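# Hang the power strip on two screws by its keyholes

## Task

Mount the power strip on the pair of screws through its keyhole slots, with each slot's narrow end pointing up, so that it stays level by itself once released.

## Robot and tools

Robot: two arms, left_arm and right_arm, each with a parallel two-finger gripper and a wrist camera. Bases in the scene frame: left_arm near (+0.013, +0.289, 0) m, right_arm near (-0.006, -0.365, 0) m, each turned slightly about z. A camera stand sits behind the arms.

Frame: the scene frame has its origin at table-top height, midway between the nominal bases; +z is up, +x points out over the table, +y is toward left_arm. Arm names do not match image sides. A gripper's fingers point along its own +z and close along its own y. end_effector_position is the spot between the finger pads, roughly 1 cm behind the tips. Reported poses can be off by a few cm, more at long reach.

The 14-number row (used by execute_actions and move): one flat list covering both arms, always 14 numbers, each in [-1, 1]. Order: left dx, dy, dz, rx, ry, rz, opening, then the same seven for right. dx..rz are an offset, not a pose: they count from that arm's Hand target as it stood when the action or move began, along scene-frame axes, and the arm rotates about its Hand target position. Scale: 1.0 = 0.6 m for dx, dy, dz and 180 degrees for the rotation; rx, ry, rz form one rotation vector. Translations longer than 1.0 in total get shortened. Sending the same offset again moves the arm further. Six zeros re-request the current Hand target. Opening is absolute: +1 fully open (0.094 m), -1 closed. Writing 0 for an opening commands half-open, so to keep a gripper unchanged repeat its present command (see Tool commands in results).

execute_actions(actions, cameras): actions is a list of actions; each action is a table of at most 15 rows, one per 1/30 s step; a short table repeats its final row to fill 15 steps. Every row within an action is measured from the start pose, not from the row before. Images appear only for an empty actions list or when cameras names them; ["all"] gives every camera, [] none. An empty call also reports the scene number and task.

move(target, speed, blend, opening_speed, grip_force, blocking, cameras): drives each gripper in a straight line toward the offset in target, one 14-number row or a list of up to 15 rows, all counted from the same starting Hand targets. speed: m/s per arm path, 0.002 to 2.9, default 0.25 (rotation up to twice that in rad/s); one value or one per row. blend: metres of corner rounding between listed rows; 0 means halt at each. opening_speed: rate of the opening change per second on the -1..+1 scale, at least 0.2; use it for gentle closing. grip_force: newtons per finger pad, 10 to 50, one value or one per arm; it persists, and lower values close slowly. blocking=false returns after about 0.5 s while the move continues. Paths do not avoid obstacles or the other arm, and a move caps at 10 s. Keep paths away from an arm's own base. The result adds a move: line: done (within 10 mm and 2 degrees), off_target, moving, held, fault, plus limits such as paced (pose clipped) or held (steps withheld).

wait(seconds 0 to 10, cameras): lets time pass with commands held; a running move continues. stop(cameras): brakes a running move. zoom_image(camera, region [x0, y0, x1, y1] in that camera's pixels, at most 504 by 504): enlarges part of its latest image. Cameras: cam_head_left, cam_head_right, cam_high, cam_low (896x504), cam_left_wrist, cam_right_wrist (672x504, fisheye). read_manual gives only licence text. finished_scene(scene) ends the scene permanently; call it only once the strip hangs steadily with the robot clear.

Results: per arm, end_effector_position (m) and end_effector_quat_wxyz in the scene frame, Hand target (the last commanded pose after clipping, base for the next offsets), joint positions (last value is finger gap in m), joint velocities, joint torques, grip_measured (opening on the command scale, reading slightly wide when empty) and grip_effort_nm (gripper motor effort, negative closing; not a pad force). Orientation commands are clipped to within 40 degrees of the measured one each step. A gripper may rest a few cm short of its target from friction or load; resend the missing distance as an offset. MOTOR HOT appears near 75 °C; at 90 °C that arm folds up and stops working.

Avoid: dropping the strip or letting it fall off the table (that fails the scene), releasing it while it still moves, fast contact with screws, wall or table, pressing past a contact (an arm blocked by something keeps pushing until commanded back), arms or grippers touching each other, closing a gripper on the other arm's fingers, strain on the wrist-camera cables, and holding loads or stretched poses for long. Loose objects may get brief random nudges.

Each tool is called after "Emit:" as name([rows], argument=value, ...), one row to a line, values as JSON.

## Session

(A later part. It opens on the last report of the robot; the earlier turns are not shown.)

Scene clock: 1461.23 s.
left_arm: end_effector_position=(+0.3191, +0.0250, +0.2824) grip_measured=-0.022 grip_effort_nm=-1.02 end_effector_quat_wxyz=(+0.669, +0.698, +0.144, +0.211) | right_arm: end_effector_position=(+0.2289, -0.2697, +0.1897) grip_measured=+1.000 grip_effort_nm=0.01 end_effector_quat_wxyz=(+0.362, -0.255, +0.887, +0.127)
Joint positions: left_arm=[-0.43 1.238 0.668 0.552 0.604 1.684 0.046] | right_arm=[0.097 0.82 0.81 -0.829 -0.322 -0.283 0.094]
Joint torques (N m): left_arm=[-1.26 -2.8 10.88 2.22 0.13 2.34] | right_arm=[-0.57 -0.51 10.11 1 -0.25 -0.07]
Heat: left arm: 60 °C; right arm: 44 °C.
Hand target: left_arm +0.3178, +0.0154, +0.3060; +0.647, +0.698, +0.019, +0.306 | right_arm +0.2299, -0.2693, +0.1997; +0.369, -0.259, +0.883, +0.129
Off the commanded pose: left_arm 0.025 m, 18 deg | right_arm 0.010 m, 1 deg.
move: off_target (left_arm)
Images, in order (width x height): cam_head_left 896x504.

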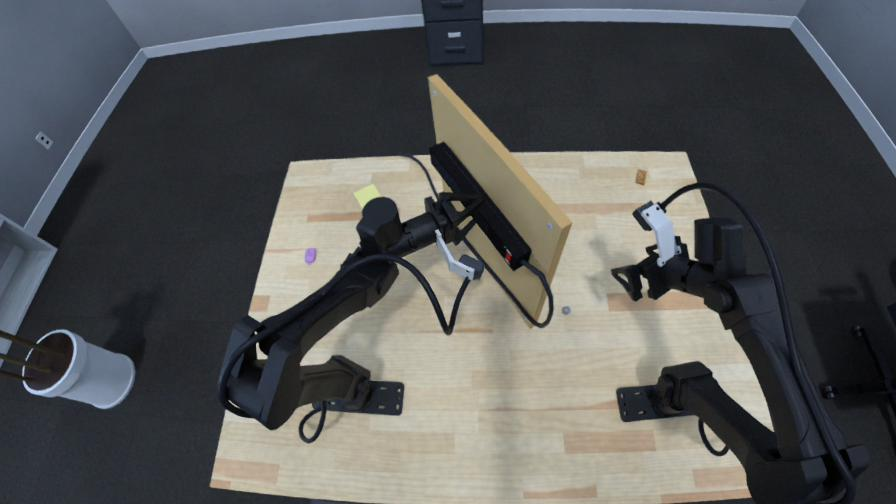

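Emit:
move([
  [0,0,-0.01,-0.045,0.0775,0,-0.4,0,0,0,0,0,0,1],
], speed=0.15, cameras=["cam_head_left","cam_head_right","cam_left_wrist"])

Emit:
zoom_image(camera="cam_head_left", region=[480, 190, 560, 280])

Emit:
zoom_image(camera="cam_head_left", region=[420, 120, 500, 210])

Scene clock: 1470.93 s.
left_arm: end_effector_position=(+0.3191, +0.0250, +0.2829) grip_measured=-0.022 grip_effort_nm=-1.02 end_effector_quat_wxyz=(+0.674, +0.694, +0.157, +0.199) | right_arm: end_effector_position=(+0.2289, -0.2697, +0.1897) grip_measured=+1.000 grip_effort_nm=0.01 end_effector_quat_wxyz=(+0.362, -0.255, +0.887, +0.127)
Joint positions: left_arm=[-0.43 1.238 0.668 0.554 0.604 1.644 0.046] | right_arm=[0.097 0.82 0.81 -0.829 -0.322 -0.283 0.094]
Joint torques (N m): left_arm=[-1.37 -2.28 9.5 2.4 0.12 0.31] | right_arm=[-0.55 -0.53 10.14 0.99 -0.25 -0.08]
Heat: left arm: 59 °C; right arm: 44 °C.
Hand target: left_arm +0.3178, +0.0154, +0.3000; +0.687, +0.683, +0.119, +0.217 | right_arm +0.2299, -0.2693, +0.1997; +0.369, -0.259, +0.883, +0.129
Off the commanded pose: left_arm 0.020 m, 5 deg | right_arm 0.010 m, 1 deg.
move: off_target (left_arm)
camera_calibration:
cam_left_wrist: T_world_to_cam=[[0.0966273, 0.0326219, -0.994786, 0.256081], [0.439389, 0.895404, 0.0720424, -0.14346], [0.893085, -0.444059, 0.0721868, -0.187716], [0, 0, 0, 1]] pos_world=[0.205936, 0.0367441, 0.278631]
Images, in order (width x height): cam_head_left 896x504, cam_head_right 896x504, cam_left_wrist 672x504.

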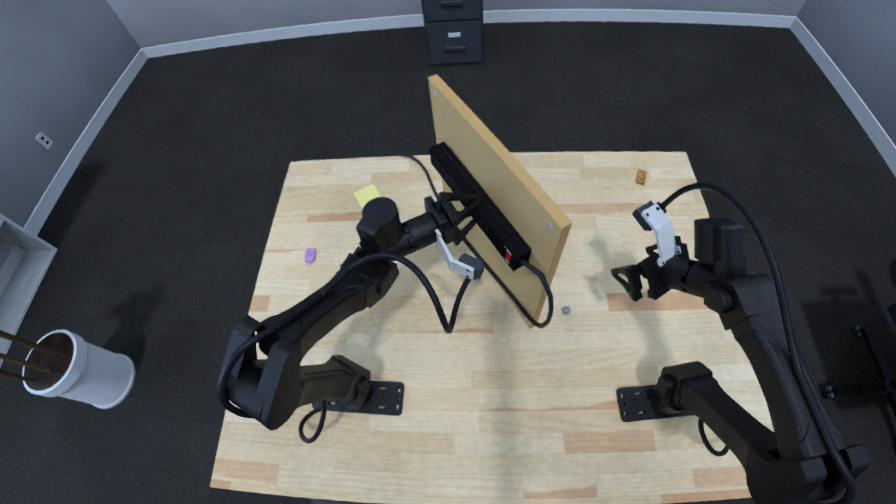

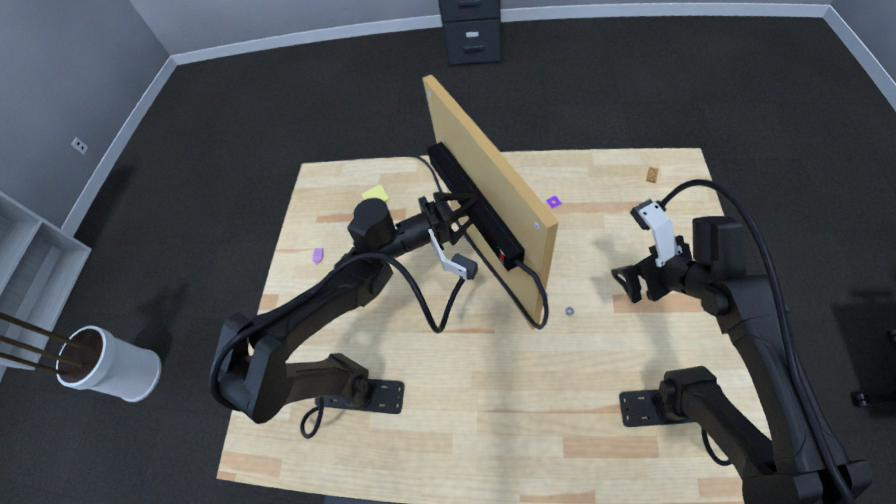

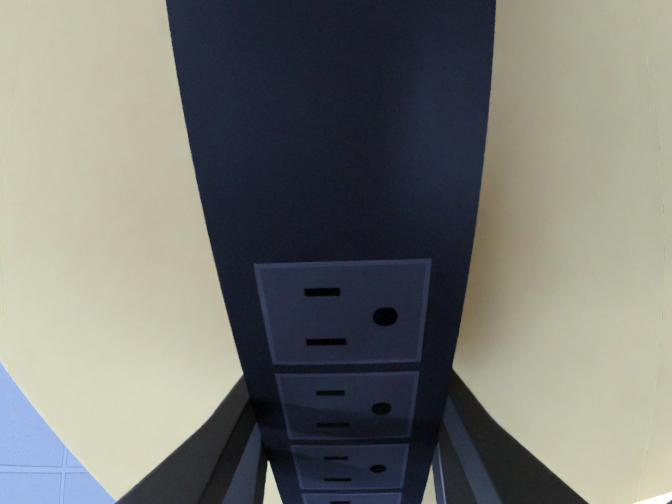

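Scaled by 5.600 from the camera's 896x504 image, which has a finer 1280x720 frame.

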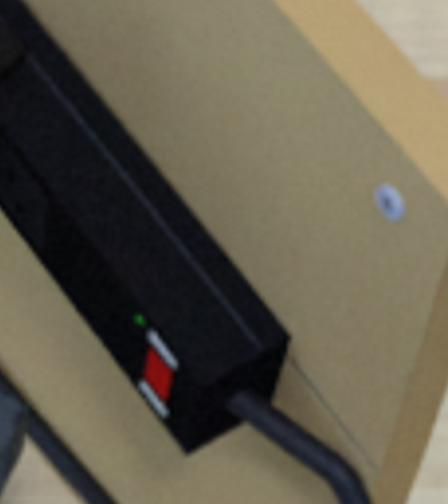

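Scaled by 5.600 from the camera's 896x504 image, which has a finer 1280x720 frame.

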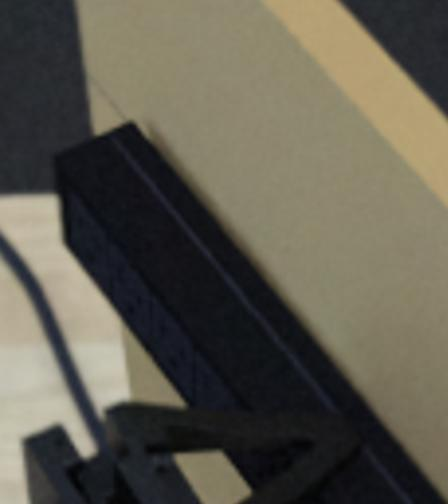

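Emit:
move([
  [0,0,0.035,-0.003,-0.002,0,-0.4,0,0,0,0,0,0,1],
], speed=0.05, cameras=[])

Emit:
move([
  [0,0,0.015,-0.003,-0.002,0,-0.4,0,0,0,0,0,0,1],
], speed=0.05, cameras=[])

Emit:
move([
  [0,0,0.015,-0.003,-0.002,0,-0.4,0,0,0,0,0,0,1],
], speed=0.05, cameras=[])

Emit:
move([
  [0,0,0.015,-0.003,-0.002,0,-0.4,0,0,0,0,0,0,1],
], speed=0.05, cameras=["cam_head_left"])

Emit:
zoom_image(camera="cam_head_left", region=[480, 190, 560, 280])

Emit:
zoom_image(camera="cam_head_left", region=[420, 120, 500, 210])

Scene clock: 1485.00 s.
left_arm: end_effector_position=(+0.3191, +0.0250, +0.2835) grip_measured=-0.022 grip_effort_nm=-1.02 end_effector_quat_wxyz=(+0.669, +0.700, +0.160, +0.195) | right_arm: end_effector_position=(+0.2289, -0.2697, +0.1897) grip_measured=+1.000 grip_effort_nm=0.00 end_effector_quat_wxyz=(+0.362, -0.255, +0.887, +0.127)
Joint positions: left_arm=[-0.43 1.231 0.685 0.51 0.604 1.65 0.046] | right_arm=[0.097 0.82 0.81 -0.829 -0.322 -0.283 0.094]
Joint torques (N m): left_arm=[-1.2 -3.88 12.57 2.24 0.12 0.15] | right_arm=[-0.57 -0.53 10.13 0.99 -0.25 -0.07]
Heat: left arm: 60 °C; right arm: 44 °C.
Hand target: left_arm +0.3178, +0.0154, +0.3210; +0.691, +0.679, +0.117, +0.218 | right_arm +0.2299, -0.2693, +0.1997; +0.369, -0.259, +0.883, +0.129
Off the commanded pose: left_arm 0.039 m, 7 deg | right_arm 0.010 m, 1 deg.
move: off_target (left_arm)
No camera images: "cameras" was empty.

Scene clock: 1485.87 s.
left_arm: end_effector_position=(+0.3191, +0.0252, +0.2841) grip_measured=-0.022 grip_effort_nm=-1.02 end_effector_quat_wxyz=(+0.665, +0.703, +0.162, +0.193) | right_arm: end_effector_position=(+0.2289, -0.2697, +0.1897) grip_measured=+1.000 grip_effort_nm=0.01 end_effector_quat_wxyz=(+0.362, -0.255, +0.887, +0.127)
Joint positions: left_arm=[-0.429 1.226 0.697 0.478 0.604 1.656 0.046] | right_arm=[0.097 0.82 0.81 -0.829 -0.322 -0.283 0.094]
Joint torques (N m): left_arm=[-1.06 -4.08 13.26 2.4 0.15 0.08] | right_arm=[-0.57 -0.53 10.14 1 -0.25 -0.07]
Heat: left arm: 59 °C; right arm: 44 °C.
Hand target: left_arm +0.3178, +0.0155, +0.3299; +0.695, +0.675, +0.116, +0.220 | right_arm +0.2299, -0.2693, +0.1997; +0.369, -0.259, +0.883, +0.129
Off the commanded pose: left_arm 0.047 m, 8 deg | right_arm 0.010 m, 1 deg.
move: off_target (left_arm)
No camera images: "cameras" was empty.

Scene clock: 1486.73 s.
left_arm: end_effector_position=(+0.3192, +0.0253, +0.2847) grip_measured=-0.022 grip_effort_nm=-1.02 end_effector_quat_wxyz=(+0.661, +0.707, +0.164, +0.191) | right_arm: end_effector_position=(+0.2289, -0.2697, +0.1897) grip_measured=+1.000 grip_effort_nm=0.01 end_effector_quat_wxyz=(+0.362, -0.255, +0.887, +0.127)
Joint positions: left_arm=[-0.429 1.222 0.71 0.447 0.604 1.661 0.046] | right_arm=[0.097 0.82 0.81 -0.829 -0.322 -0.283 0.094]
Joint torques (N m): left_arm=[-1.06 -4.55 13.55 2.6 0.16 -0.04] | right_arm=[-0.57 -0.54 10.13 1 -0.25 -0.07]
Heat: left arm: 59 °C; right arm: 44 °C.
Hand target: left_arm +0.3179, +0.0155, +0.3389; +0.698, +0.671, +0.115, +0.222 | right_arm +0.2299, -0.2693, +0.1997; +0.369, -0.259, +0.883, +0.129
Off the commanded pose: left_arm 0.055 m, 9 deg | right_arm 0.010 m, 1 deg.
move: off_target (left_arm)
No camera images: "cameras" was empty.

Scene clock: 1487.60 s.
left_arm: end_effector_position=(+0.3191, +0.0254, +0.2853) grip_measured=-0.022 grip_effort_nm=-1.02 end_effector_quat_wxyz=(+0.657, +0.711, +0.166, +0.189) | right_arm: end_effector_position=(+0.2289, -0.2697, +0.1897) grip_measured=+1.000 grip_effort_nm=0.01 end_effector_quat_wxyz=(+0.362, -0.255, +0.887, +0.127)
Joint positions: left_arm=[-0.429 1.218 0.722 0.416 0.604 1.667 0.046] | right_arm=[0.097 0.82 0.81 -0.829 -0.322 -0.283 0.094]
Joint torques (N m): left_arm=[-1.07 -5.12 14.02 2.75 0.15 -0.12] | right_arm=[-0.58 -0.53 10.13 0.99 -0.26 -0.07]
Heat: left arm: 59 °C; right arm: 44 °C.
Hand target: left_arm +0.3179, +0.0155, +0.3479; +0.702, +0.667, +0.114, +0.223 | right_arm +0.2299, -0.2693, +0.1997; +0.369, -0.259, +0.883, +0.129
Off the commanded pose: left_arm 0.063 m, 10 deg | right_arm 0.010 m, 1 deg.
move: off_target (left_arm)
Images, in order (width x height): cam_head_left 896x504.

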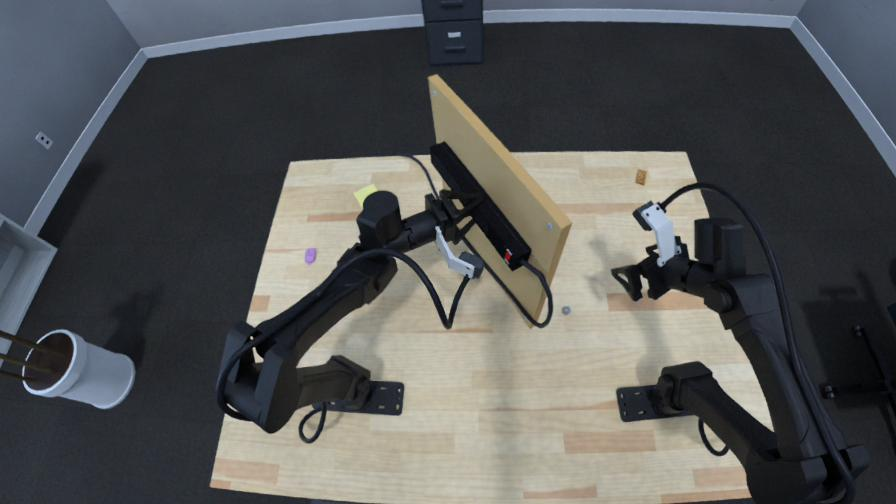

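Scaled by 5.600 from the camera's 896x504 image, which has a finer 1280x720 frame.

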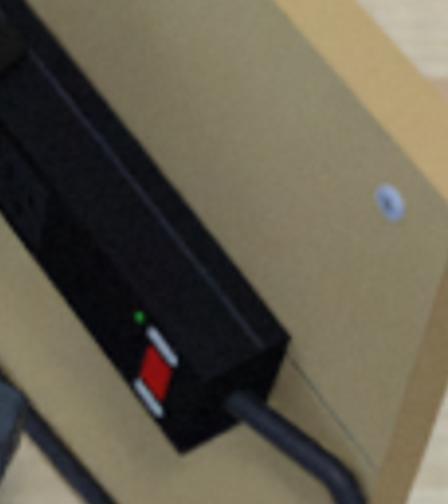

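Scaled by 5.600 from the camera's 896x504 image, which has a finer 1280x720 frame.

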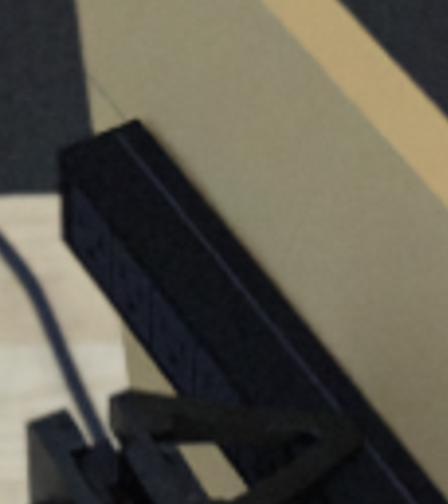

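Emit:
move([
  [0.003,-0.005,-0.03,-0.006,-0.0035,-0.004,-0.4,0,0,0,0,0,0,1],
], speed=0.05, cameras=[])

Emit:
move([
  [0.003,-0.005,-0.03,0,0,0,-0.4,0,0,0,0,0,0,1],
], speed=0.05, cameras=["cam_head_left","cam_head_right"])

Emit:
zoom_image(camera="cam_head_left", region=[480, 190, 560, 280])

Emit:
zoom_image(camera="cam_head_left", region=[420, 120, 500, 210])

Scene clock: 1511.67 s.
left_arm: end_effector_position=(+0.3192, +0.0251, +0.2862) grip_measured=-0.022 grip_effort_nm=-1.02 end_effector_quat_wxyz=(+0.660, +0.709, +0.160, +0.187) | right_arm: end_effector_position=(+0.2289, -0.2697, +0.1897) grip_measured=+1.000 grip_effort_nm=0.00 end_effector_quat_wxyz=(+0.362, -0.255, +0.887, +0.127)
Joint positions: left_arm=[-0.423 1.224 0.722 0.431 0.62 1.666 0.046] | right_arm=[0.097 0.82 0.81 -0.829 -0.322 -0.283 0.094]
Joint torques (N m): left_arm=[-1.61 -2.43 9.1 3.75 0.11 -0.13] | right_arm=[-0.57 -0.54 10.14 0.99 -0.25 -0.08]
Heat: left arm: 62 °C; right arm: 44 °C.
Hand target: left_arm +0.3196, +0.0124, +0.3299; +0.710, +0.660, +0.108, +0.221 | right_arm +0.2299, -0.2693, +0.1997; +0.369, -0.259, +0.883, +0.129
Off the commanded pose: left_arm 0.045 m, 11 deg | right_arm 0.010 m, 1 deg.
move: off_target (left_arm)
No camera images: "cameras" was empty.

Scene clock: 1512.77 s.
left_arm: end_effector_position=(+0.3197, +0.0247, +0.2842) grip_measured=-0.022 grip_effort_nm=-1.02 end_effector_quat_wxyz=(+0.678, +0.693, +0.151, +0.192) | right_arm: end_effector_position=(+0.2289, -0.2697, +0.1897) grip_measured=+1.000 grip_effort_nm=0.01 end_effector_quat_wxyz=(+0.362, -0.255, +0.887, +0.127)
Joint positions: left_arm=[-0.418 1.251 0.674 0.57 0.635 1.636 0.046] | right_arm=[0.097 0.82 0.81 -0.829 -0.322 -0.283 0.094]
Joint torques (N m): left_arm=[-2.76 -1.26 9.35 3.23 -0.1 0.06] | right_arm=[-0.57 -0.53 10.13 1 -0.25 -0.07]
Heat: left arm: 62 °C; right arm: 44 °C.
Hand target: left_arm +0.3215, +0.0095, +0.3119; +0.710, +0.660, +0.108, +0.221 | right_arm +0.2299, -0.2693, +0.1997; +0.369, -0.259, +0.883, +0.129
Off the commanded pose: left_arm 0.032 m, 8 deg | right_arm 0.010 m, 1 deg.
move: off_target (left_arm)
Images, in order (width x height): cam_head_left 896x504, cam_head_right 896x504.

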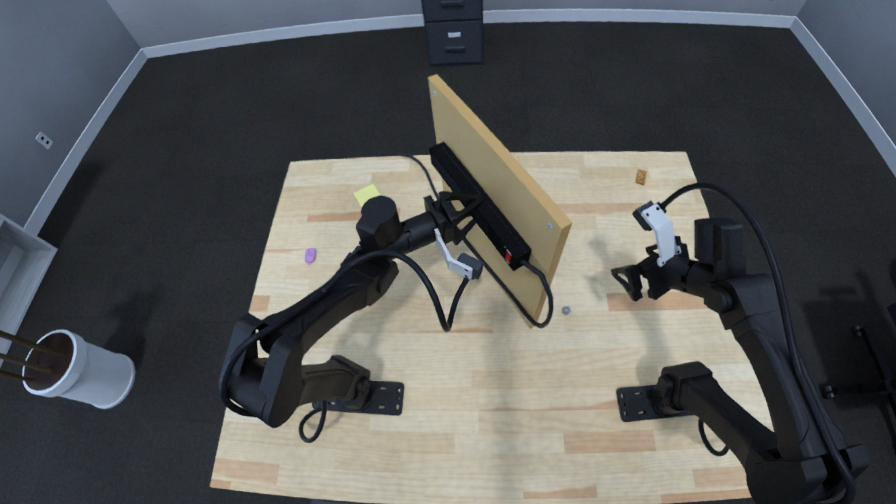

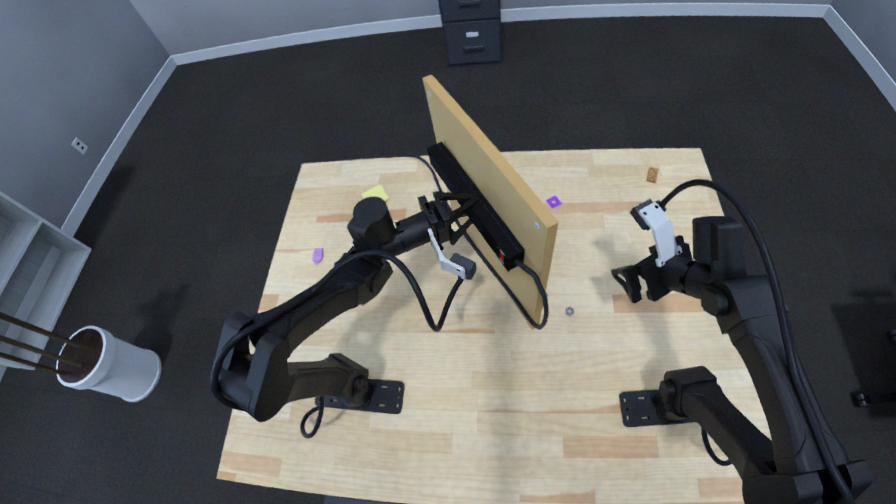

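Scaled by 5.600 from the camera's 896x504 image, which has a finer 1280x720 frame.

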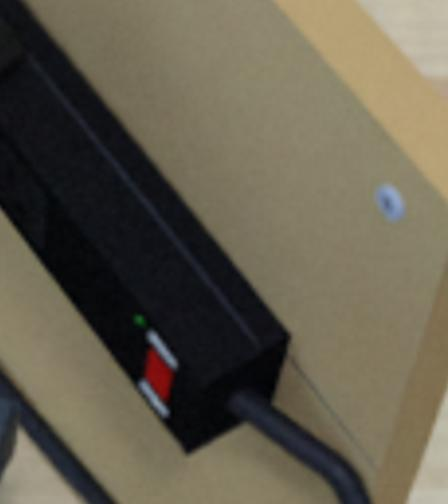

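Scaled by 5.600 from the camera's 896x504 image, which has a finer 1280x720 frame.

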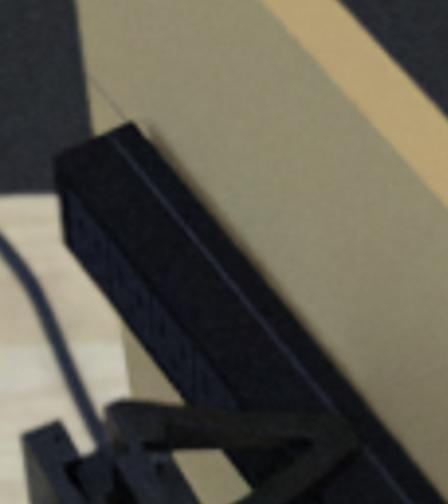

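Emit:
execute_actions(actions=[], cameras=["cam_head_left","cam_head_right"])

Emit:
zoom_image(camera="cam_head_left", region=[410, 120, 570, 280])

Scene clock: 1538.30 s.
left_arm: end_effector_position=(+0.3197, +0.0247, +0.2842) grip_measured=-0.022 grip_effort_nm=-1.02 end_effector_quat_wxyz=(+0.678, +0.693, +0.151, +0.192) | right_arm: end_effector_position=(+0.2289, -0.2697, +0.1897) grip_measured=+1.000 grip_effort_nm=0.01 end_effector_quat_wxyz=(+0.362, -0.255, +0.887, +0.127)
Joint positions: left_arm=[-0.418 1.251 0.674 0.57 0.635 1.636 0.046] | right_arm=[0.097 0.82 0.81 -0.829 -0.322 -0.283 0.094]
Joint velocities: within noise
Joint torques (N m): left_arm=[-2.81 -1.09 9.24 3.29 -0.11 0.05] | right_arm=[-0.57 -0.53 10.13 1 -0.26 -0.07]
Heat: left arm: 64 °C; right arm: 44 °C.
Hand target: left_arm +0.3215, +0.0095, +0.3120; +0.710, +0.660, +0.108, +0.221 | right_arm +0.2299, -0.2693, +0.1997; +0.369, -0.259, +0.883, +0.129
Tool commands: left_gripper/opening=-0.4 right_gripper/opening=+1.0
Off the commanded pose: left_arm 0.032 m, 8 deg | right_arm 0.010 m, 1 deg.
Images, in order (width x height): cam_head_left 896x504, cam_head_right 896x504.

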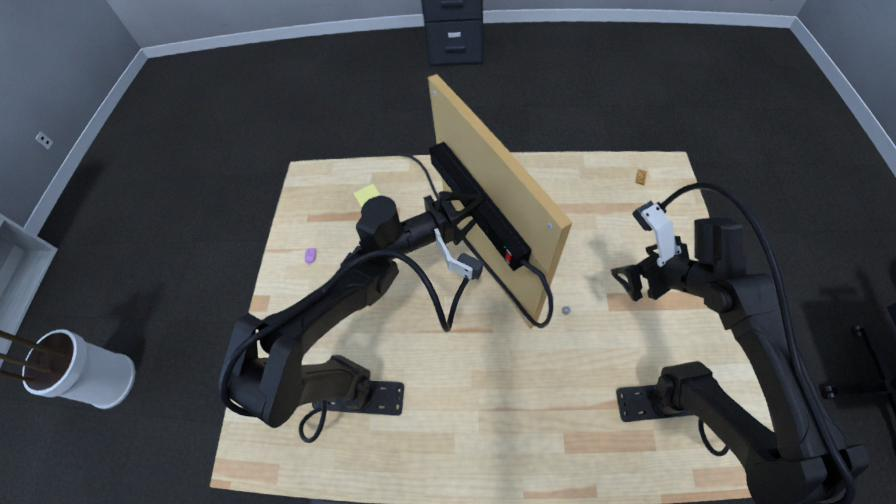

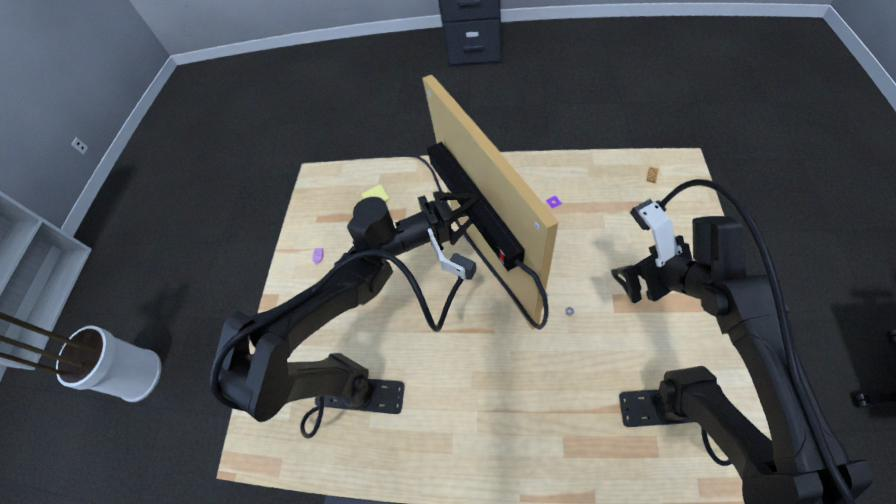

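Scaled by 3.150 from the camera's 896x504 image, which has a finer 1280x720 frame.

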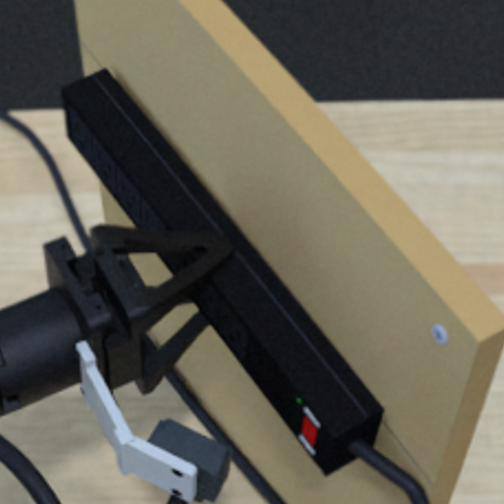

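Emit:
zoom_image(camera="cam_head_left", region=[490, 215, 560, 285])

Emit:
zoom_image(camera="cam_head_left", region=[415, 115, 485, 185])

Scaled by 7.200 from the camera's 896x504 image, which has a finer 1280x720 frame.

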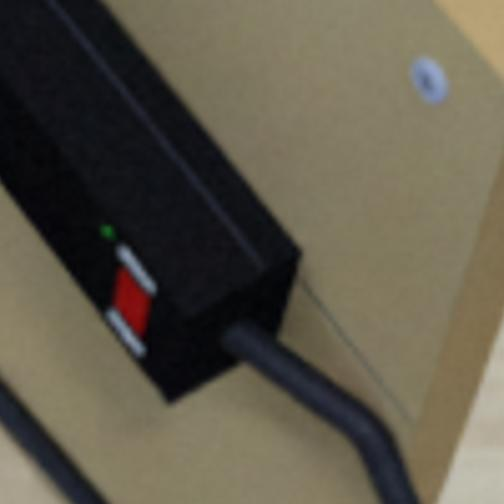

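Scaled by 7.200 from the camera's 896x504 image, which has a finer 1280x720 frame.

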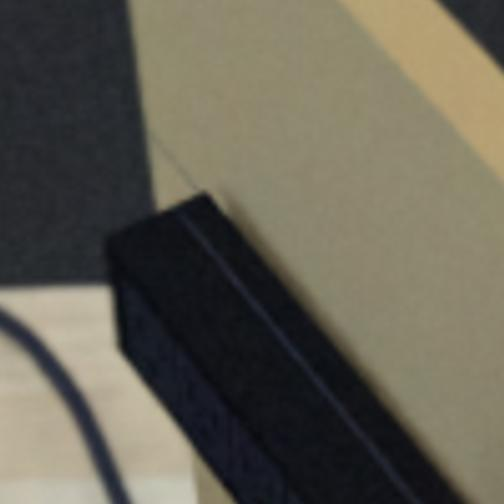

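Emit:
move([
  [0,0,0,-0.0028,0.0048,-0.0167,-0.4,0,0,0,0,0,0,1],
  [0,0,0,-0.0084,0.0144,-0.0167,-0.4,0,0,0,0,0,0,1],
], speed=0.06)

Scene clock: 1569.20 s.
left_arm: end_effector_position=(+0.3198, +0.0244, +0.2834) grip_measured=-0.022 grip_effort_nm=-1.02 end_effector_quat_wxyz=(+0.691, +0.689, +0.135, +0.172) | right_arm: end_effector_position=(+0.2289, -0.2697, +0.1897) grip_measured=+1.000 grip_effort_nm=0.00 end_effector_quat_wxyz=(+0.362, -0.255, +0.887, +0.127)
Joint positions: left_arm=[-0.389 1.288 0.674 0.631 0.715 1.609 0.046] | right_arm=[0.097 0.82 0.81 -0.829 -0.322 -0.283 0.094]
Joint torques (N m): left_arm=[-2.82 -1.81 10.09 3.04 -0.19 -0.37] | right_arm=[-0.55 -0.54 10.11 1 -0.25 -0.07]
Heat: left arm: 65 °C; right arm: 44 °C.
Hand target: left_arm +0.3215, +0.0094, +0.3119; +0.721, +0.658, +0.110, +0.186 | right_arm +0.2299, -0.2693, +0.1997; +0.369, -0.259, +0.883, +0.129
Off the commanded pose: left_arm 0.032 m, 6 deg | right_arm 0.010 m, 1 deg.
move: off_target (left_arm)

Emit:
wait(seconds=0, cameras=["cam_head_left"])

Emit:
zoom_image(camera="cam_head_left", region=[420, 120, 560, 280])

Scene clock: 1574.90 s.
left_arm: end_effector_position=(+0.3198, +0.0244, +0.2834) grip_measured=-0.022 grip_effort_nm=-1.02 end_effector_quat_wxyz=(+0.691, +0.689, +0.135, +0.172) | right_arm: end_effector_position=(+0.2289, -0.2697, +0.1897) grip_measured=+1.000 grip_effort_nm=0.01 end_effector_quat_wxyz=(+0.362, -0.255, +0.887, +0.127)
Joint positions: left_arm=[-0.389 1.288 0.674 0.631 0.715 1.609 0.046] | right_arm=[0.097 0.82 0.81 -0.829 -0.322 -0.283 0.094]
Joint torques (N m): left_arm=[-2.91 -1.7 10.06 3.03 -0.22 -0.33] | right_arm=[-0.57 -0.54 10.13 0.99 -0.25 -0.07]
Heat: left arm: 64 °C; right arm: 44 °C.
Hand target: left_arm +0.3215, +0.0094, +0.3119; +0.721, +0.658, +0.110, +0.186 | right_arm +0.2299, -0.2693, +0.1997; +0.369, -0.259, +0.883, +0.129
Tool commands: left_gripper/opening=-0.4 right_gripper/opening=+1.0
Off the commanded pose: left_arm 0.032 m, 6 deg | right_arm 0.010 m, 1 deg.
Images, in order (width x height): cam_head_left 896x504.

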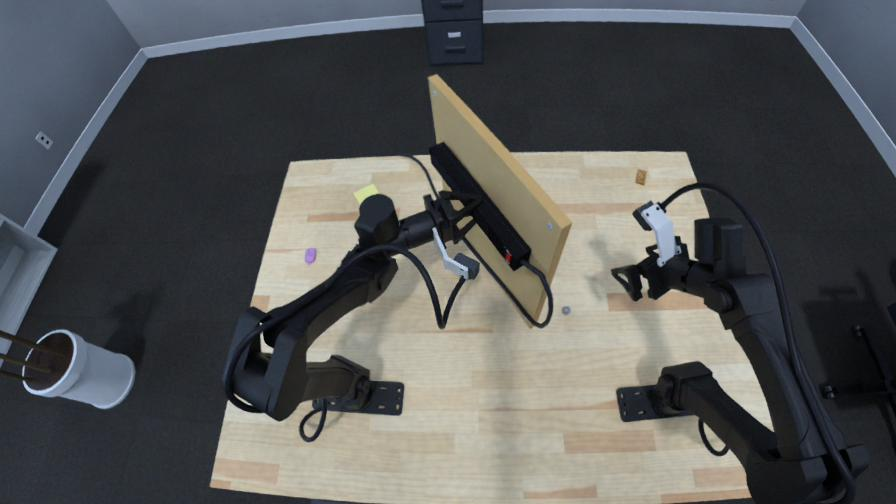

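Scaled by 3.150 from the camera's 896x504 image, which has a finer 1280x720 frame.

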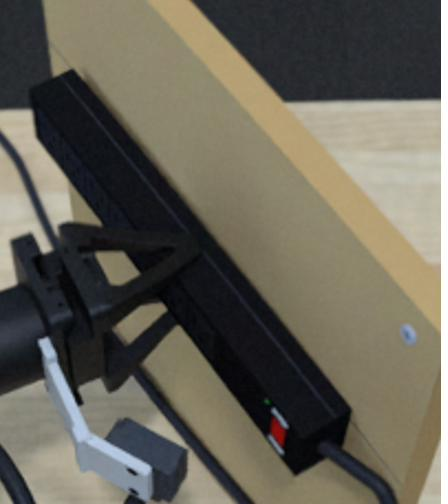

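Emit:
move([
  [0,0,0,-0.0056,0.0096,0,-0.4,0,0,0,0,0,0,1],
  [0,0,0,-0.0112,0.0192,0.0,-0.4,0,0,0,0,0,0,1],
], speed=0.06)

Emit:
move([
  [0,0,0,-0.0056,0.0096,0,-0.4,0,0,0,0,0,0,1],
  [0,0,0,-0.0112,0.0192,0.0,-0.4,0,0,0,0,0,0,1],
], speed=0.06)

Scene clock: 1581.10 s.
left_arm: end_effector_position=(+0.3196, +0.0245, +0.2841) grip_measured=-0.022 grip_effort_nm=-1.02 end_effector_quat_wxyz=(+0.693, +0.688, +0.139, +0.167) | right_arm: end_effector_position=(+0.2289, -0.2697, +0.1897) grip_measured=+1.000 grip_effort_nm=0.00 end_effector_quat_wxyz=(+0.362, -0.255, +0.887, +0.127)
Joint positions: left_arm=[-0.389 1.289 0.674 0.635 0.718 1.594 0.046] | right_arm=[0.097 0.82 0.81 -0.829 -0.322 -0.283 0.094]
Joint torques (N m): left_arm=[-2.93 -1.85 9.92 2.94 -0.29 -0.9] | right_arm=[-0.55 -0.53 10.13 1 -0.25 -0.07]
Heat: left arm: 63 °C; right arm: 44 °C.
Hand target: left_arm +0.3213, +0.0094, +0.3120; +0.729, +0.650, +0.135, +0.164 | right_arm +0.2299, -0.2693, +0.1997; +0.369, -0.259, +0.883, +0.129
Off the commanded pose: left_arm 0.032 m, 6 deg | right_arm 0.010 m, 1 deg.
move: off_target (left_arm)

Scene clock: 1582.37 s.
left_arm: end_effector_position=(+0.3197, +0.0245, +0.2852) grip_measured=-0.022 grip_effort_nm=-1.02 end_effector_quat_wxyz=(+0.696, +0.685, +0.145, +0.161) | right_arm: end_effector_position=(+0.2289, -0.2697, +0.1897) grip_measured=+1.000 grip_effort_nm=0.01 end_effector_quat_wxyz=(+0.362, -0.255, +0.887, +0.127)
Joint positions: left_arm=[-0.389 1.289 0.674 0.641 0.717 1.572 0.046] | right_arm=[0.097 0.82 0.81 -0.829 -0.322 -0.283 0.094]
Joint torques (N m): left_arm=[-3.3 -2.07 9.83 2.93 -0.37 -1.25] | right_arm=[-0.58 -0.53 10.13 0.99 -0.25 -0.07]
Heat: left arm: 63 °C; right arm: 44 °C.
Hand target: left_arm +0.3213, +0.0094, +0.3121; +0.736, +0.642, +0.159, +0.142 | right_arm +0.2299, -0.2693, +0.1997; +0.369, -0.259, +0.883, +0.129
Off the commanded pose: left_arm 0.031 m, 7 deg | right_arm 0.010 m, 1 deg.
move: off_target (left_arm)

Emit:
wait(seconds=0, cameras=["cam_head_left"])

Emit:
zoom_image(camera="cam_head_left", region=[490, 215, 560, 285])

Emit:
zoom_image(camera="cam_head_left", region=[415, 115, 485, 185])

Scene clock: 1588.07 s.
left_arm: end_effector_position=(+0.3197, +0.0245, +0.2852) grip_measured=-0.022 grip_effort_nm=-1.02 end_effector_quat_wxyz=(+0.696, +0.685, +0.145, +0.161) | right_arm: end_effector_position=(+0.2289, -0.2697, +0.1897) grip_measured=+1.000 grip_effort_nm=0.01 end_effector_quat_wxyz=(+0.362, -0.255, +0.887, +0.127)
Joint positions: left_arm=[-0.389 1.289 0.674 0.641 0.717 1.572 0.046] | right_arm=[0.097 0.82 0.81 -0.829 -0.322 -0.283 0.094]
Joint torques (N m): left_arm=[-3.3 -2.07 9.99 2.89 -0.35 -1.24] | right_arm=[-0.57 -0.53 10.13 0.99 -0.25 -0.08]
Heat: left arm: 64 °C; right arm: 44 °C.
Hand target: left_arm +0.3213, +0.0094, +0.3121; +0.736, +0.642, +0.159, +0.142 | right_arm +0.2299, -0.2693, +0.1997; +0.369, -0.259, +0.883, +0.129
Tool commands: left_gripper/opening=-0.4 right_gripper/opening=+1.0
Off the commanded pose: left_arm 0.031 m, 7 deg | right_arm 0.010 m, 1 deg.
Images, in order (width x height): cam_head_left 896x504.

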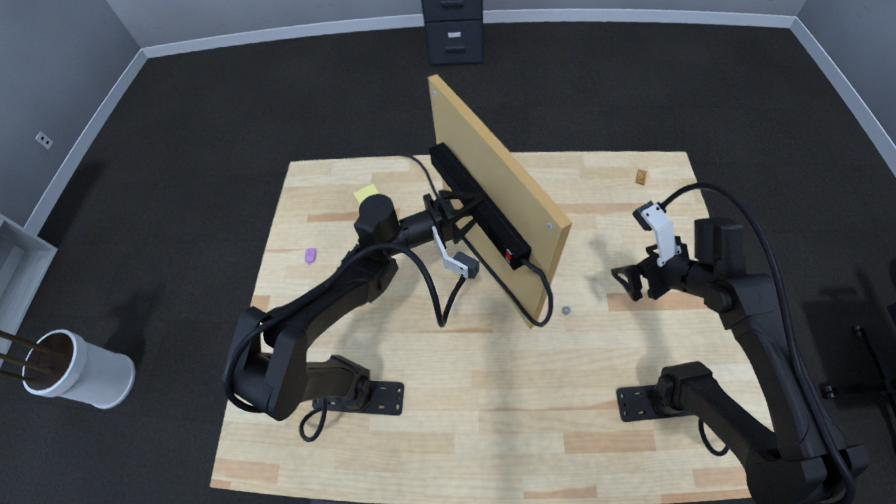

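Scaled by 7.200 from the camera's 896x504 image, which has a finer 1280x720 frame.

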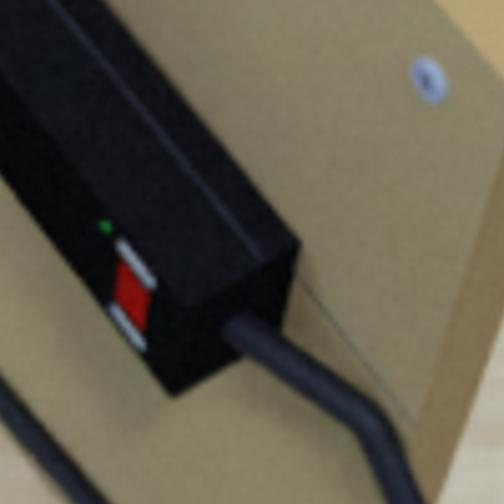

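Scaled by 7.200 from the camera's 896x504 image, which has a finer 1280x720 frame.

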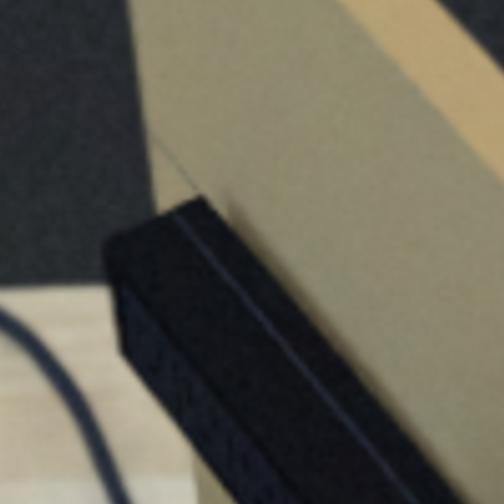

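Emit:
move([
  [0,0,0,0.0056,-0.0096,-0.022,-0.4,0,0,0,0,0,0,1],
  [0,0,0,0.0112,-0.0192,-0.022,-0.4,0,0,0,0,0,0,1],
], speed=0.06)

Emit:
move([
  [0,0,0,0.0056,-0.0096,0,-0.4,0,0,0,0,0,0,1],
  [0,0,0,0.0112,-0.0192,0,-0.4,0,0,0,0,0,0,1],
], speed=0.06)

Emit:
move([
  [0,0,0,0.0056,-0.0096,0,-0.4,0,0,0,0,0,0,1],
  [0,0,0,0.0112,-0.0192,0,-0.4,0,0,0,0,0,0,1],
], speed=0.06)

Scene clock: 1602.07 s.
left_arm: end_effector_position=(+0.3196, +0.0242, +0.2839) grip_measured=-0.022 grip_effort_nm=-1.02 end_effector_quat_wxyz=(+0.707, +0.681, +0.125, +0.144) | right_arm: end_effector_position=(+0.2289, -0.2697, +0.1897) grip_measured=+1.000 grip_effort_nm=0.01 end_effector_quat_wxyz=(+0.362, -0.255, +0.887, +0.127)
Joint positions: left_arm=[-0.362 1.334 0.674 0.718 0.798 1.549 0.046] | right_arm=[0.097 0.82 0.81 -0.829 -0.322 -0.283 0.094]
Joint torques (N m): left_arm=[-2.65 -2.43 11.81 2.42 -0.14 -0.64] | right_arm=[-0.55 -0.53 10.13 1 -0.25 -0.07]
Heat: left arm: 65 °C; right arm: 44 °C.
Hand target: left_arm +0.3215, +0.0095, +0.3119; +0.734, +0.656, +0.112, +0.139 | right_arm +0.2299, -0.2693, +0.1997; +0.369, -0.259, +0.883, +0.129
Off the commanded pose: left_arm 0.032 m, 5 deg | right_arm 0.010 m, 1 deg.
move: off_target (left_arm)

Scene clock: 1603.30 s.
left_arm: end_effector_position=(+0.3196, +0.0244, +0.2837) grip_measured=-0.022 grip_effort_nm=-1.02 end_effector_quat_wxyz=(+0.706, +0.682, +0.121, +0.147) | right_arm: end_effector_position=(+0.2289, -0.2697, +0.1897) grip_measured=+1.000 grip_effort_nm=0.01 end_effector_quat_wxyz=(+0.362, -0.255, +0.887, +0.127)
Joint positions: left_arm=[-0.361 1.334 0.674 0.718 0.801 1.559 0.046] | right_arm=[0.097 0.82 0.81 -0.829 -0.322 -0.283 0.094]
Joint torques (N m): left_arm=[-2.48 -2.32 12.38 2.28 -0.09 -0.05] | right_arm=[-0.57 -0.53 10.13 1 -0.24 -0.07]
Heat: left arm: 65 °C; right arm: 44 °C.
Hand target: left_arm +0.3215, +0.0095, +0.3120; +0.725, +0.664, +0.088, +0.161 | right_arm +0.2299, -0.2693, +0.1997; +0.369, -0.259, +0.883, +0.129
Off the commanded pose: left_arm 0.032 m, 5 deg | right_arm 0.010 m, 1 deg.
move: off_target (left_arm)

Scene clock: 1604.53 s.
left_arm: end_effector_position=(+0.3195, +0.0243, +0.2818) grip_measured=-0.022 grip_effort_nm=-1.02 end_effector_quat_wxyz=(+0.702, +0.686, +0.113, +0.154) | right_arm: end_effector_position=(+0.2289, -0.2697, +0.1897) grip_measured=+1.000 grip_effort_nm=0.01 end_effector_quat_wxyz=(+0.362, -0.255, +0.887, +0.127)
Joint positions: left_arm=[-0.361 1.334 0.674 0.708 0.802 1.589 0.046] | right_arm=[0.097 0.82 0.81 -0.829 -0.322 -0.283 0.094]
Joint torques (N m): left_arm=[-2.24 -2.71 13.33 2.07 0.02 0.4] | right_arm=[-0.57 -0.53 10.14 0.99 -0.25 -0.08]
Heat: left arm: 64 °C; right arm: 44 °C.
Hand target: left_arm +0.3215, +0.0095, +0.3120; +0.716, +0.671, +0.063, +0.182 | right_arm +0.2299, -0.2693, +0.1997; +0.369, -0.259, +0.883, +0.129
Off the commanded pose: left_arm 0.034 m, 7 deg | right_arm 0.010 m, 1 deg.
move: off_target (left_arm)

Emit:
move([
  [0,0,0.006,0.0028,-0.0048,0,-0.4,0,0,0,0,0,0,1],
  [0.0005,-0.005,0.011,0.0028,-0.0048,0,-0.4,0,0,0,0,0,0,1],
], speed=0.06)

Emit:
execute_actions(actions=[], cameras=["cam_head_left"])

Emit:
zoom_image(camera="cam_head_left", region=[415, 115, 485, 185])

Emit:
zoom_image(camera="cam_head_left", region=[490, 215, 560, 285])

Scene clock: 1613.47 s.
left_arm: end_effector_position=(+0.3196, +0.0238, +0.2820) grip_measured=-0.022 grip_effort_nm=-1.02 end_effector_quat_wxyz=(+0.698, +0.692, +0.110, +0.149) | right_arm: end_effector_position=(+0.2289, -0.2697, +0.1897) grip_measured=+1.000 grip_effort_nm=0.00 end_effector_quat_wxyz=(+0.362, -0.255, +0.887, +0.127)
Joint positions: left_arm=[-0.357 1.332 0.692 0.666 0.817 1.604 0.046] | right_arm=[0.097 0.82 0.81 -0.829 -0.322 -0.283 0.094]
Joint torques (N m): left_arm=[-3.11 -3.34 13.6 2.13 -0.2 0.44] | right_arm=[-0.57 -0.54 10.13 1 -0.25 -0.07]
Heat: left arm: 62 °C; right arm: 44 °C.
Hand target: left_arm +0.3217, +0.0064, +0.3186; +0.713, +0.673, +0.057, +0.187 | right_arm +0.2299, -0.2693, +0.1997; +0.369, -0.259, +0.883, +0.129
Off the commanded pose: left_arm 0.041 m, 8 deg | right_arm 0.010 m, 1 deg.
move: off_target (left_arm)

Scene clock: 1613.47 s.
left_arm: end_effector_position=(+0.3196, +0.0238, +0.2820) grip_measured=-0.022 grip_effort_nm=-1.02 end_effector_quat_wxyz=(+0.698, +0.692, +0.110, +0.149) | right_arm: end_effector_position=(+0.2289, -0.2697, +0.1897) grip_measured=+1.000 grip_effort_nm=0.00 end_effector_quat_wxyz=(+0.362, -0.255, +0.887, +0.127)
Joint positions: left_arm=[-0.357 1.332 0.692 0.666 0.817 1.604 0.046] | right_arm=[0.097 0.82 0.81 -0.829 -0.322 -0.283 0.094]
Joint velocities: within noise
Joint torques (N m): left_arm=[-3.11 -3.34 13.6 2.13 -0.2 0.44] | right_arm=[-0.57 -0.54 10.13 1 -0.25 -0.07]
Heat: left arm: 62 °C; right arm: 44 °C.
Hand target: left_arm +0.3217, +0.0064, +0.3186; +0.713, +0.673, +0.057, +0.187 | right_arm +0.2299, -0.2693, +0.1997; +0.369, -0.259, +0.883, +0.129
Tool commands: left_gripper/opening=-0.4 right_gripper/opening=+1.0
Off the commanded pose: left_arm 0.041 m, 8 deg | right_arm 0.010 m, 1 deg.
Images, in order (width x height): cam_head_left 896x504.

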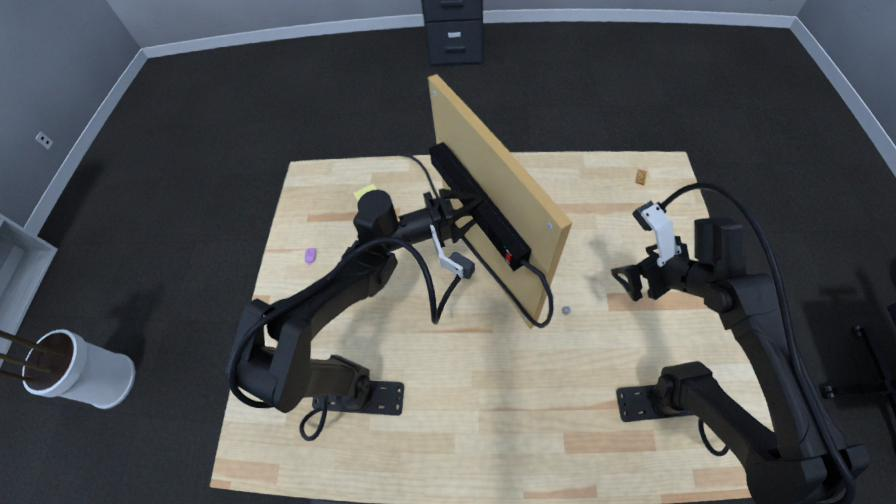

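Scaled by 7.200 from the camera's 896x504 image, which has a finer 1280x720 frame.

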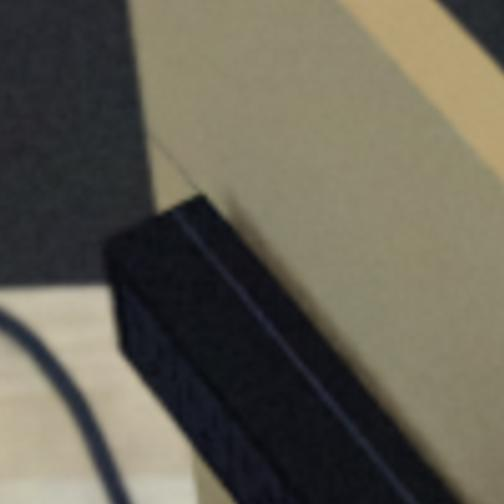

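Scaled by 7.200 from the camera's 896x504 image, which has a finer 1280x720 frame.

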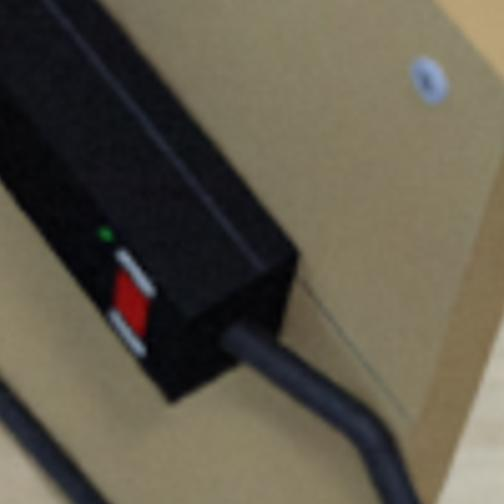

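Emit:
wait(seconds=0, cameras=["cam_head_right","cam_head_left","cam_left_wrist"])

Emit:
zoom_image(camera="cam_head_right", region=[415, 120, 465, 170])

Emit:
zoom_image(camera="cam_head_left", region=[420, 120, 470, 170])

Emit:
zoom_image(camera="cam_head_right", region=[500, 230, 550, 280])

Emit:
zoom_image(camera="cam_head_left", region=[510, 230, 560, 280])

Scene clock: 1649.83 s.
left_arm: end_effector_position=(+0.3196, +0.0238, +0.2819) grip_measured=-0.022 grip_effort_nm=-1.02 end_effector_quat_wxyz=(+0.697, +0.692, +0.110, +0.149) | right_arm: end_effector_position=(+0.2289, -0.2697, +0.1897) grip_measured=+1.000 grip_effort_nm=0.01 end_effector_quat_wxyz=(+0.362, -0.255, +0.887, +0.127)
Joint positions: left_arm=[-0.357 1.332 0.692 0.666 0.817 1.605 0.046] | right_arm=[0.097 0.82 0.81 -0.829 -0.322 -0.283 0.094]
Joint torques (N m): left_arm=[-3.1 -3.21 13.81 2.14 -0.18 0.41] | right_arm=[-0.57 -0.53 10.14 0.99 -0.25 -0.07]
Heat: left arm: 60 °C; right arm: 44 °C.
Hand target: left_arm +0.3218, +0.0064, +0.3185; +0.713, +0.673, +0.057, +0.187 | right_arm +0.2299, -0.2693, +0.1997; +0.369, -0.259, +0.883, +0.129
Tool commands: left_gripper/opening=-0.4 right_gripper/opening=+1.0
Off the commanded pose: left_arm 0.041 m, 8 deg | right_arm 0.010 m, 1 deg.
camera_calibration:
cam_left_wrist: T_world_to_cam=[[0.100187, -0.0140036, -0.99487, 0.255123], [0.560088, 0.827223, 0.0447591, -0.171845], [0.822352, -0.5617, 0.0907202, -0.168366], [0, 0, 0, 1]] pos_world=[0.209144, 0.0511554, 0.27678]
Images, in order (width x height): cam_head_left 896x504, cam_head_right 896x504, cam_left_wrist 672x504.

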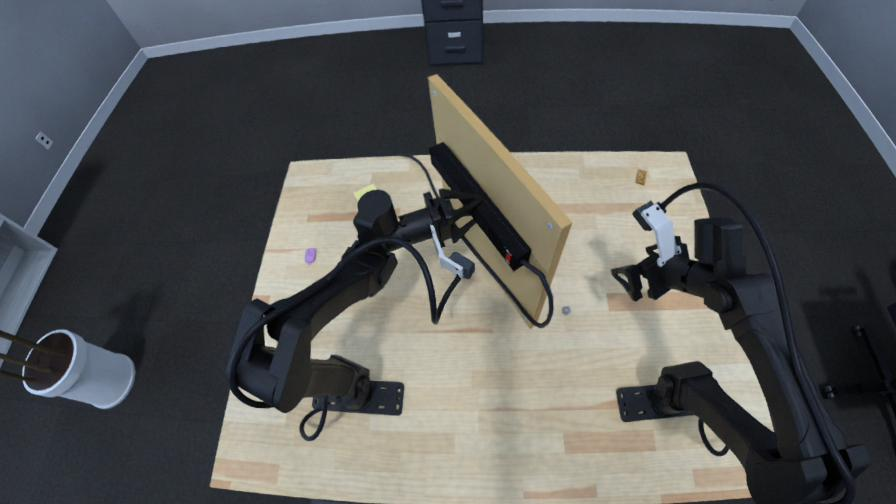

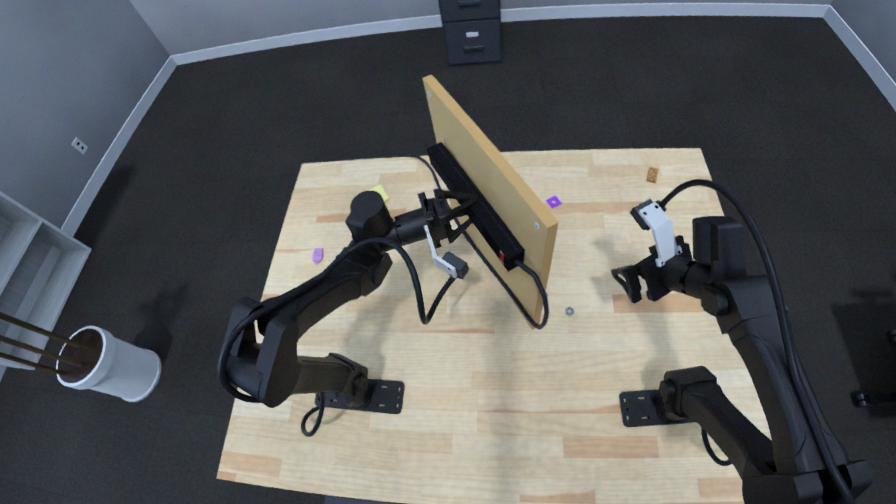

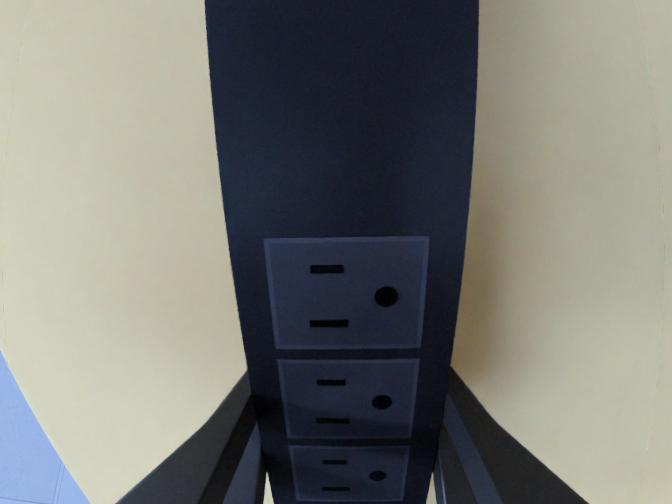

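Scaled by 10.080 from the camera's 896x504 image, which has a finer 1280x720 frame.

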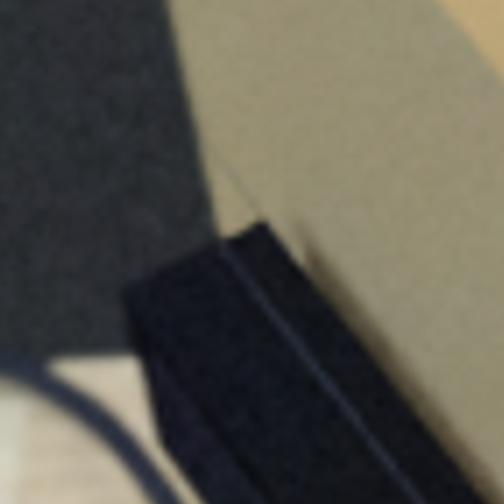

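Scaled by 10.080 from the camera's 896x504 image, which has a finer 1280x720 frame.

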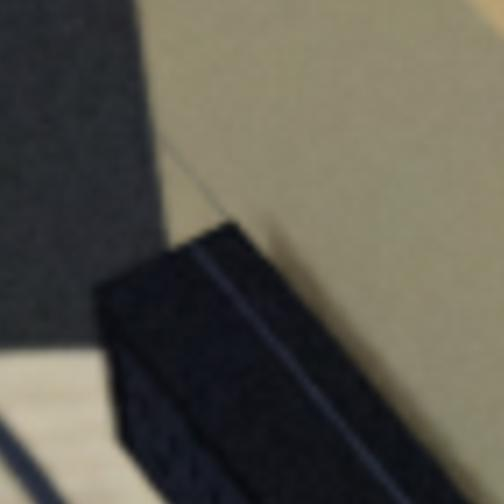

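Scaled by 10.080 from the camera's 896x504 image, which has a finer 1280x720 frame.

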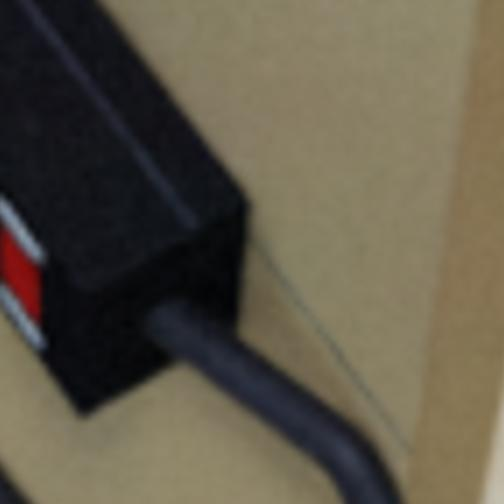

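Scaled by 10.080 from the camera's 896x504 image, which has a finer 1280x720 frame.

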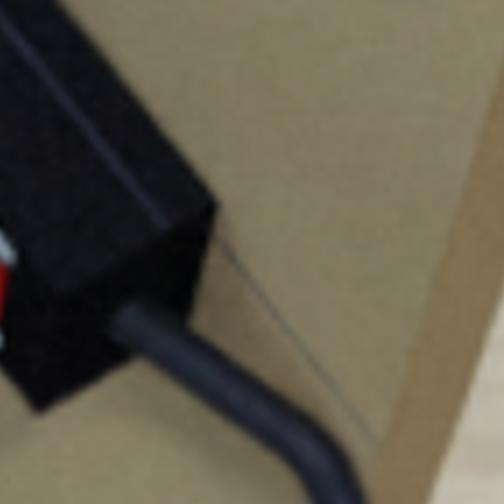

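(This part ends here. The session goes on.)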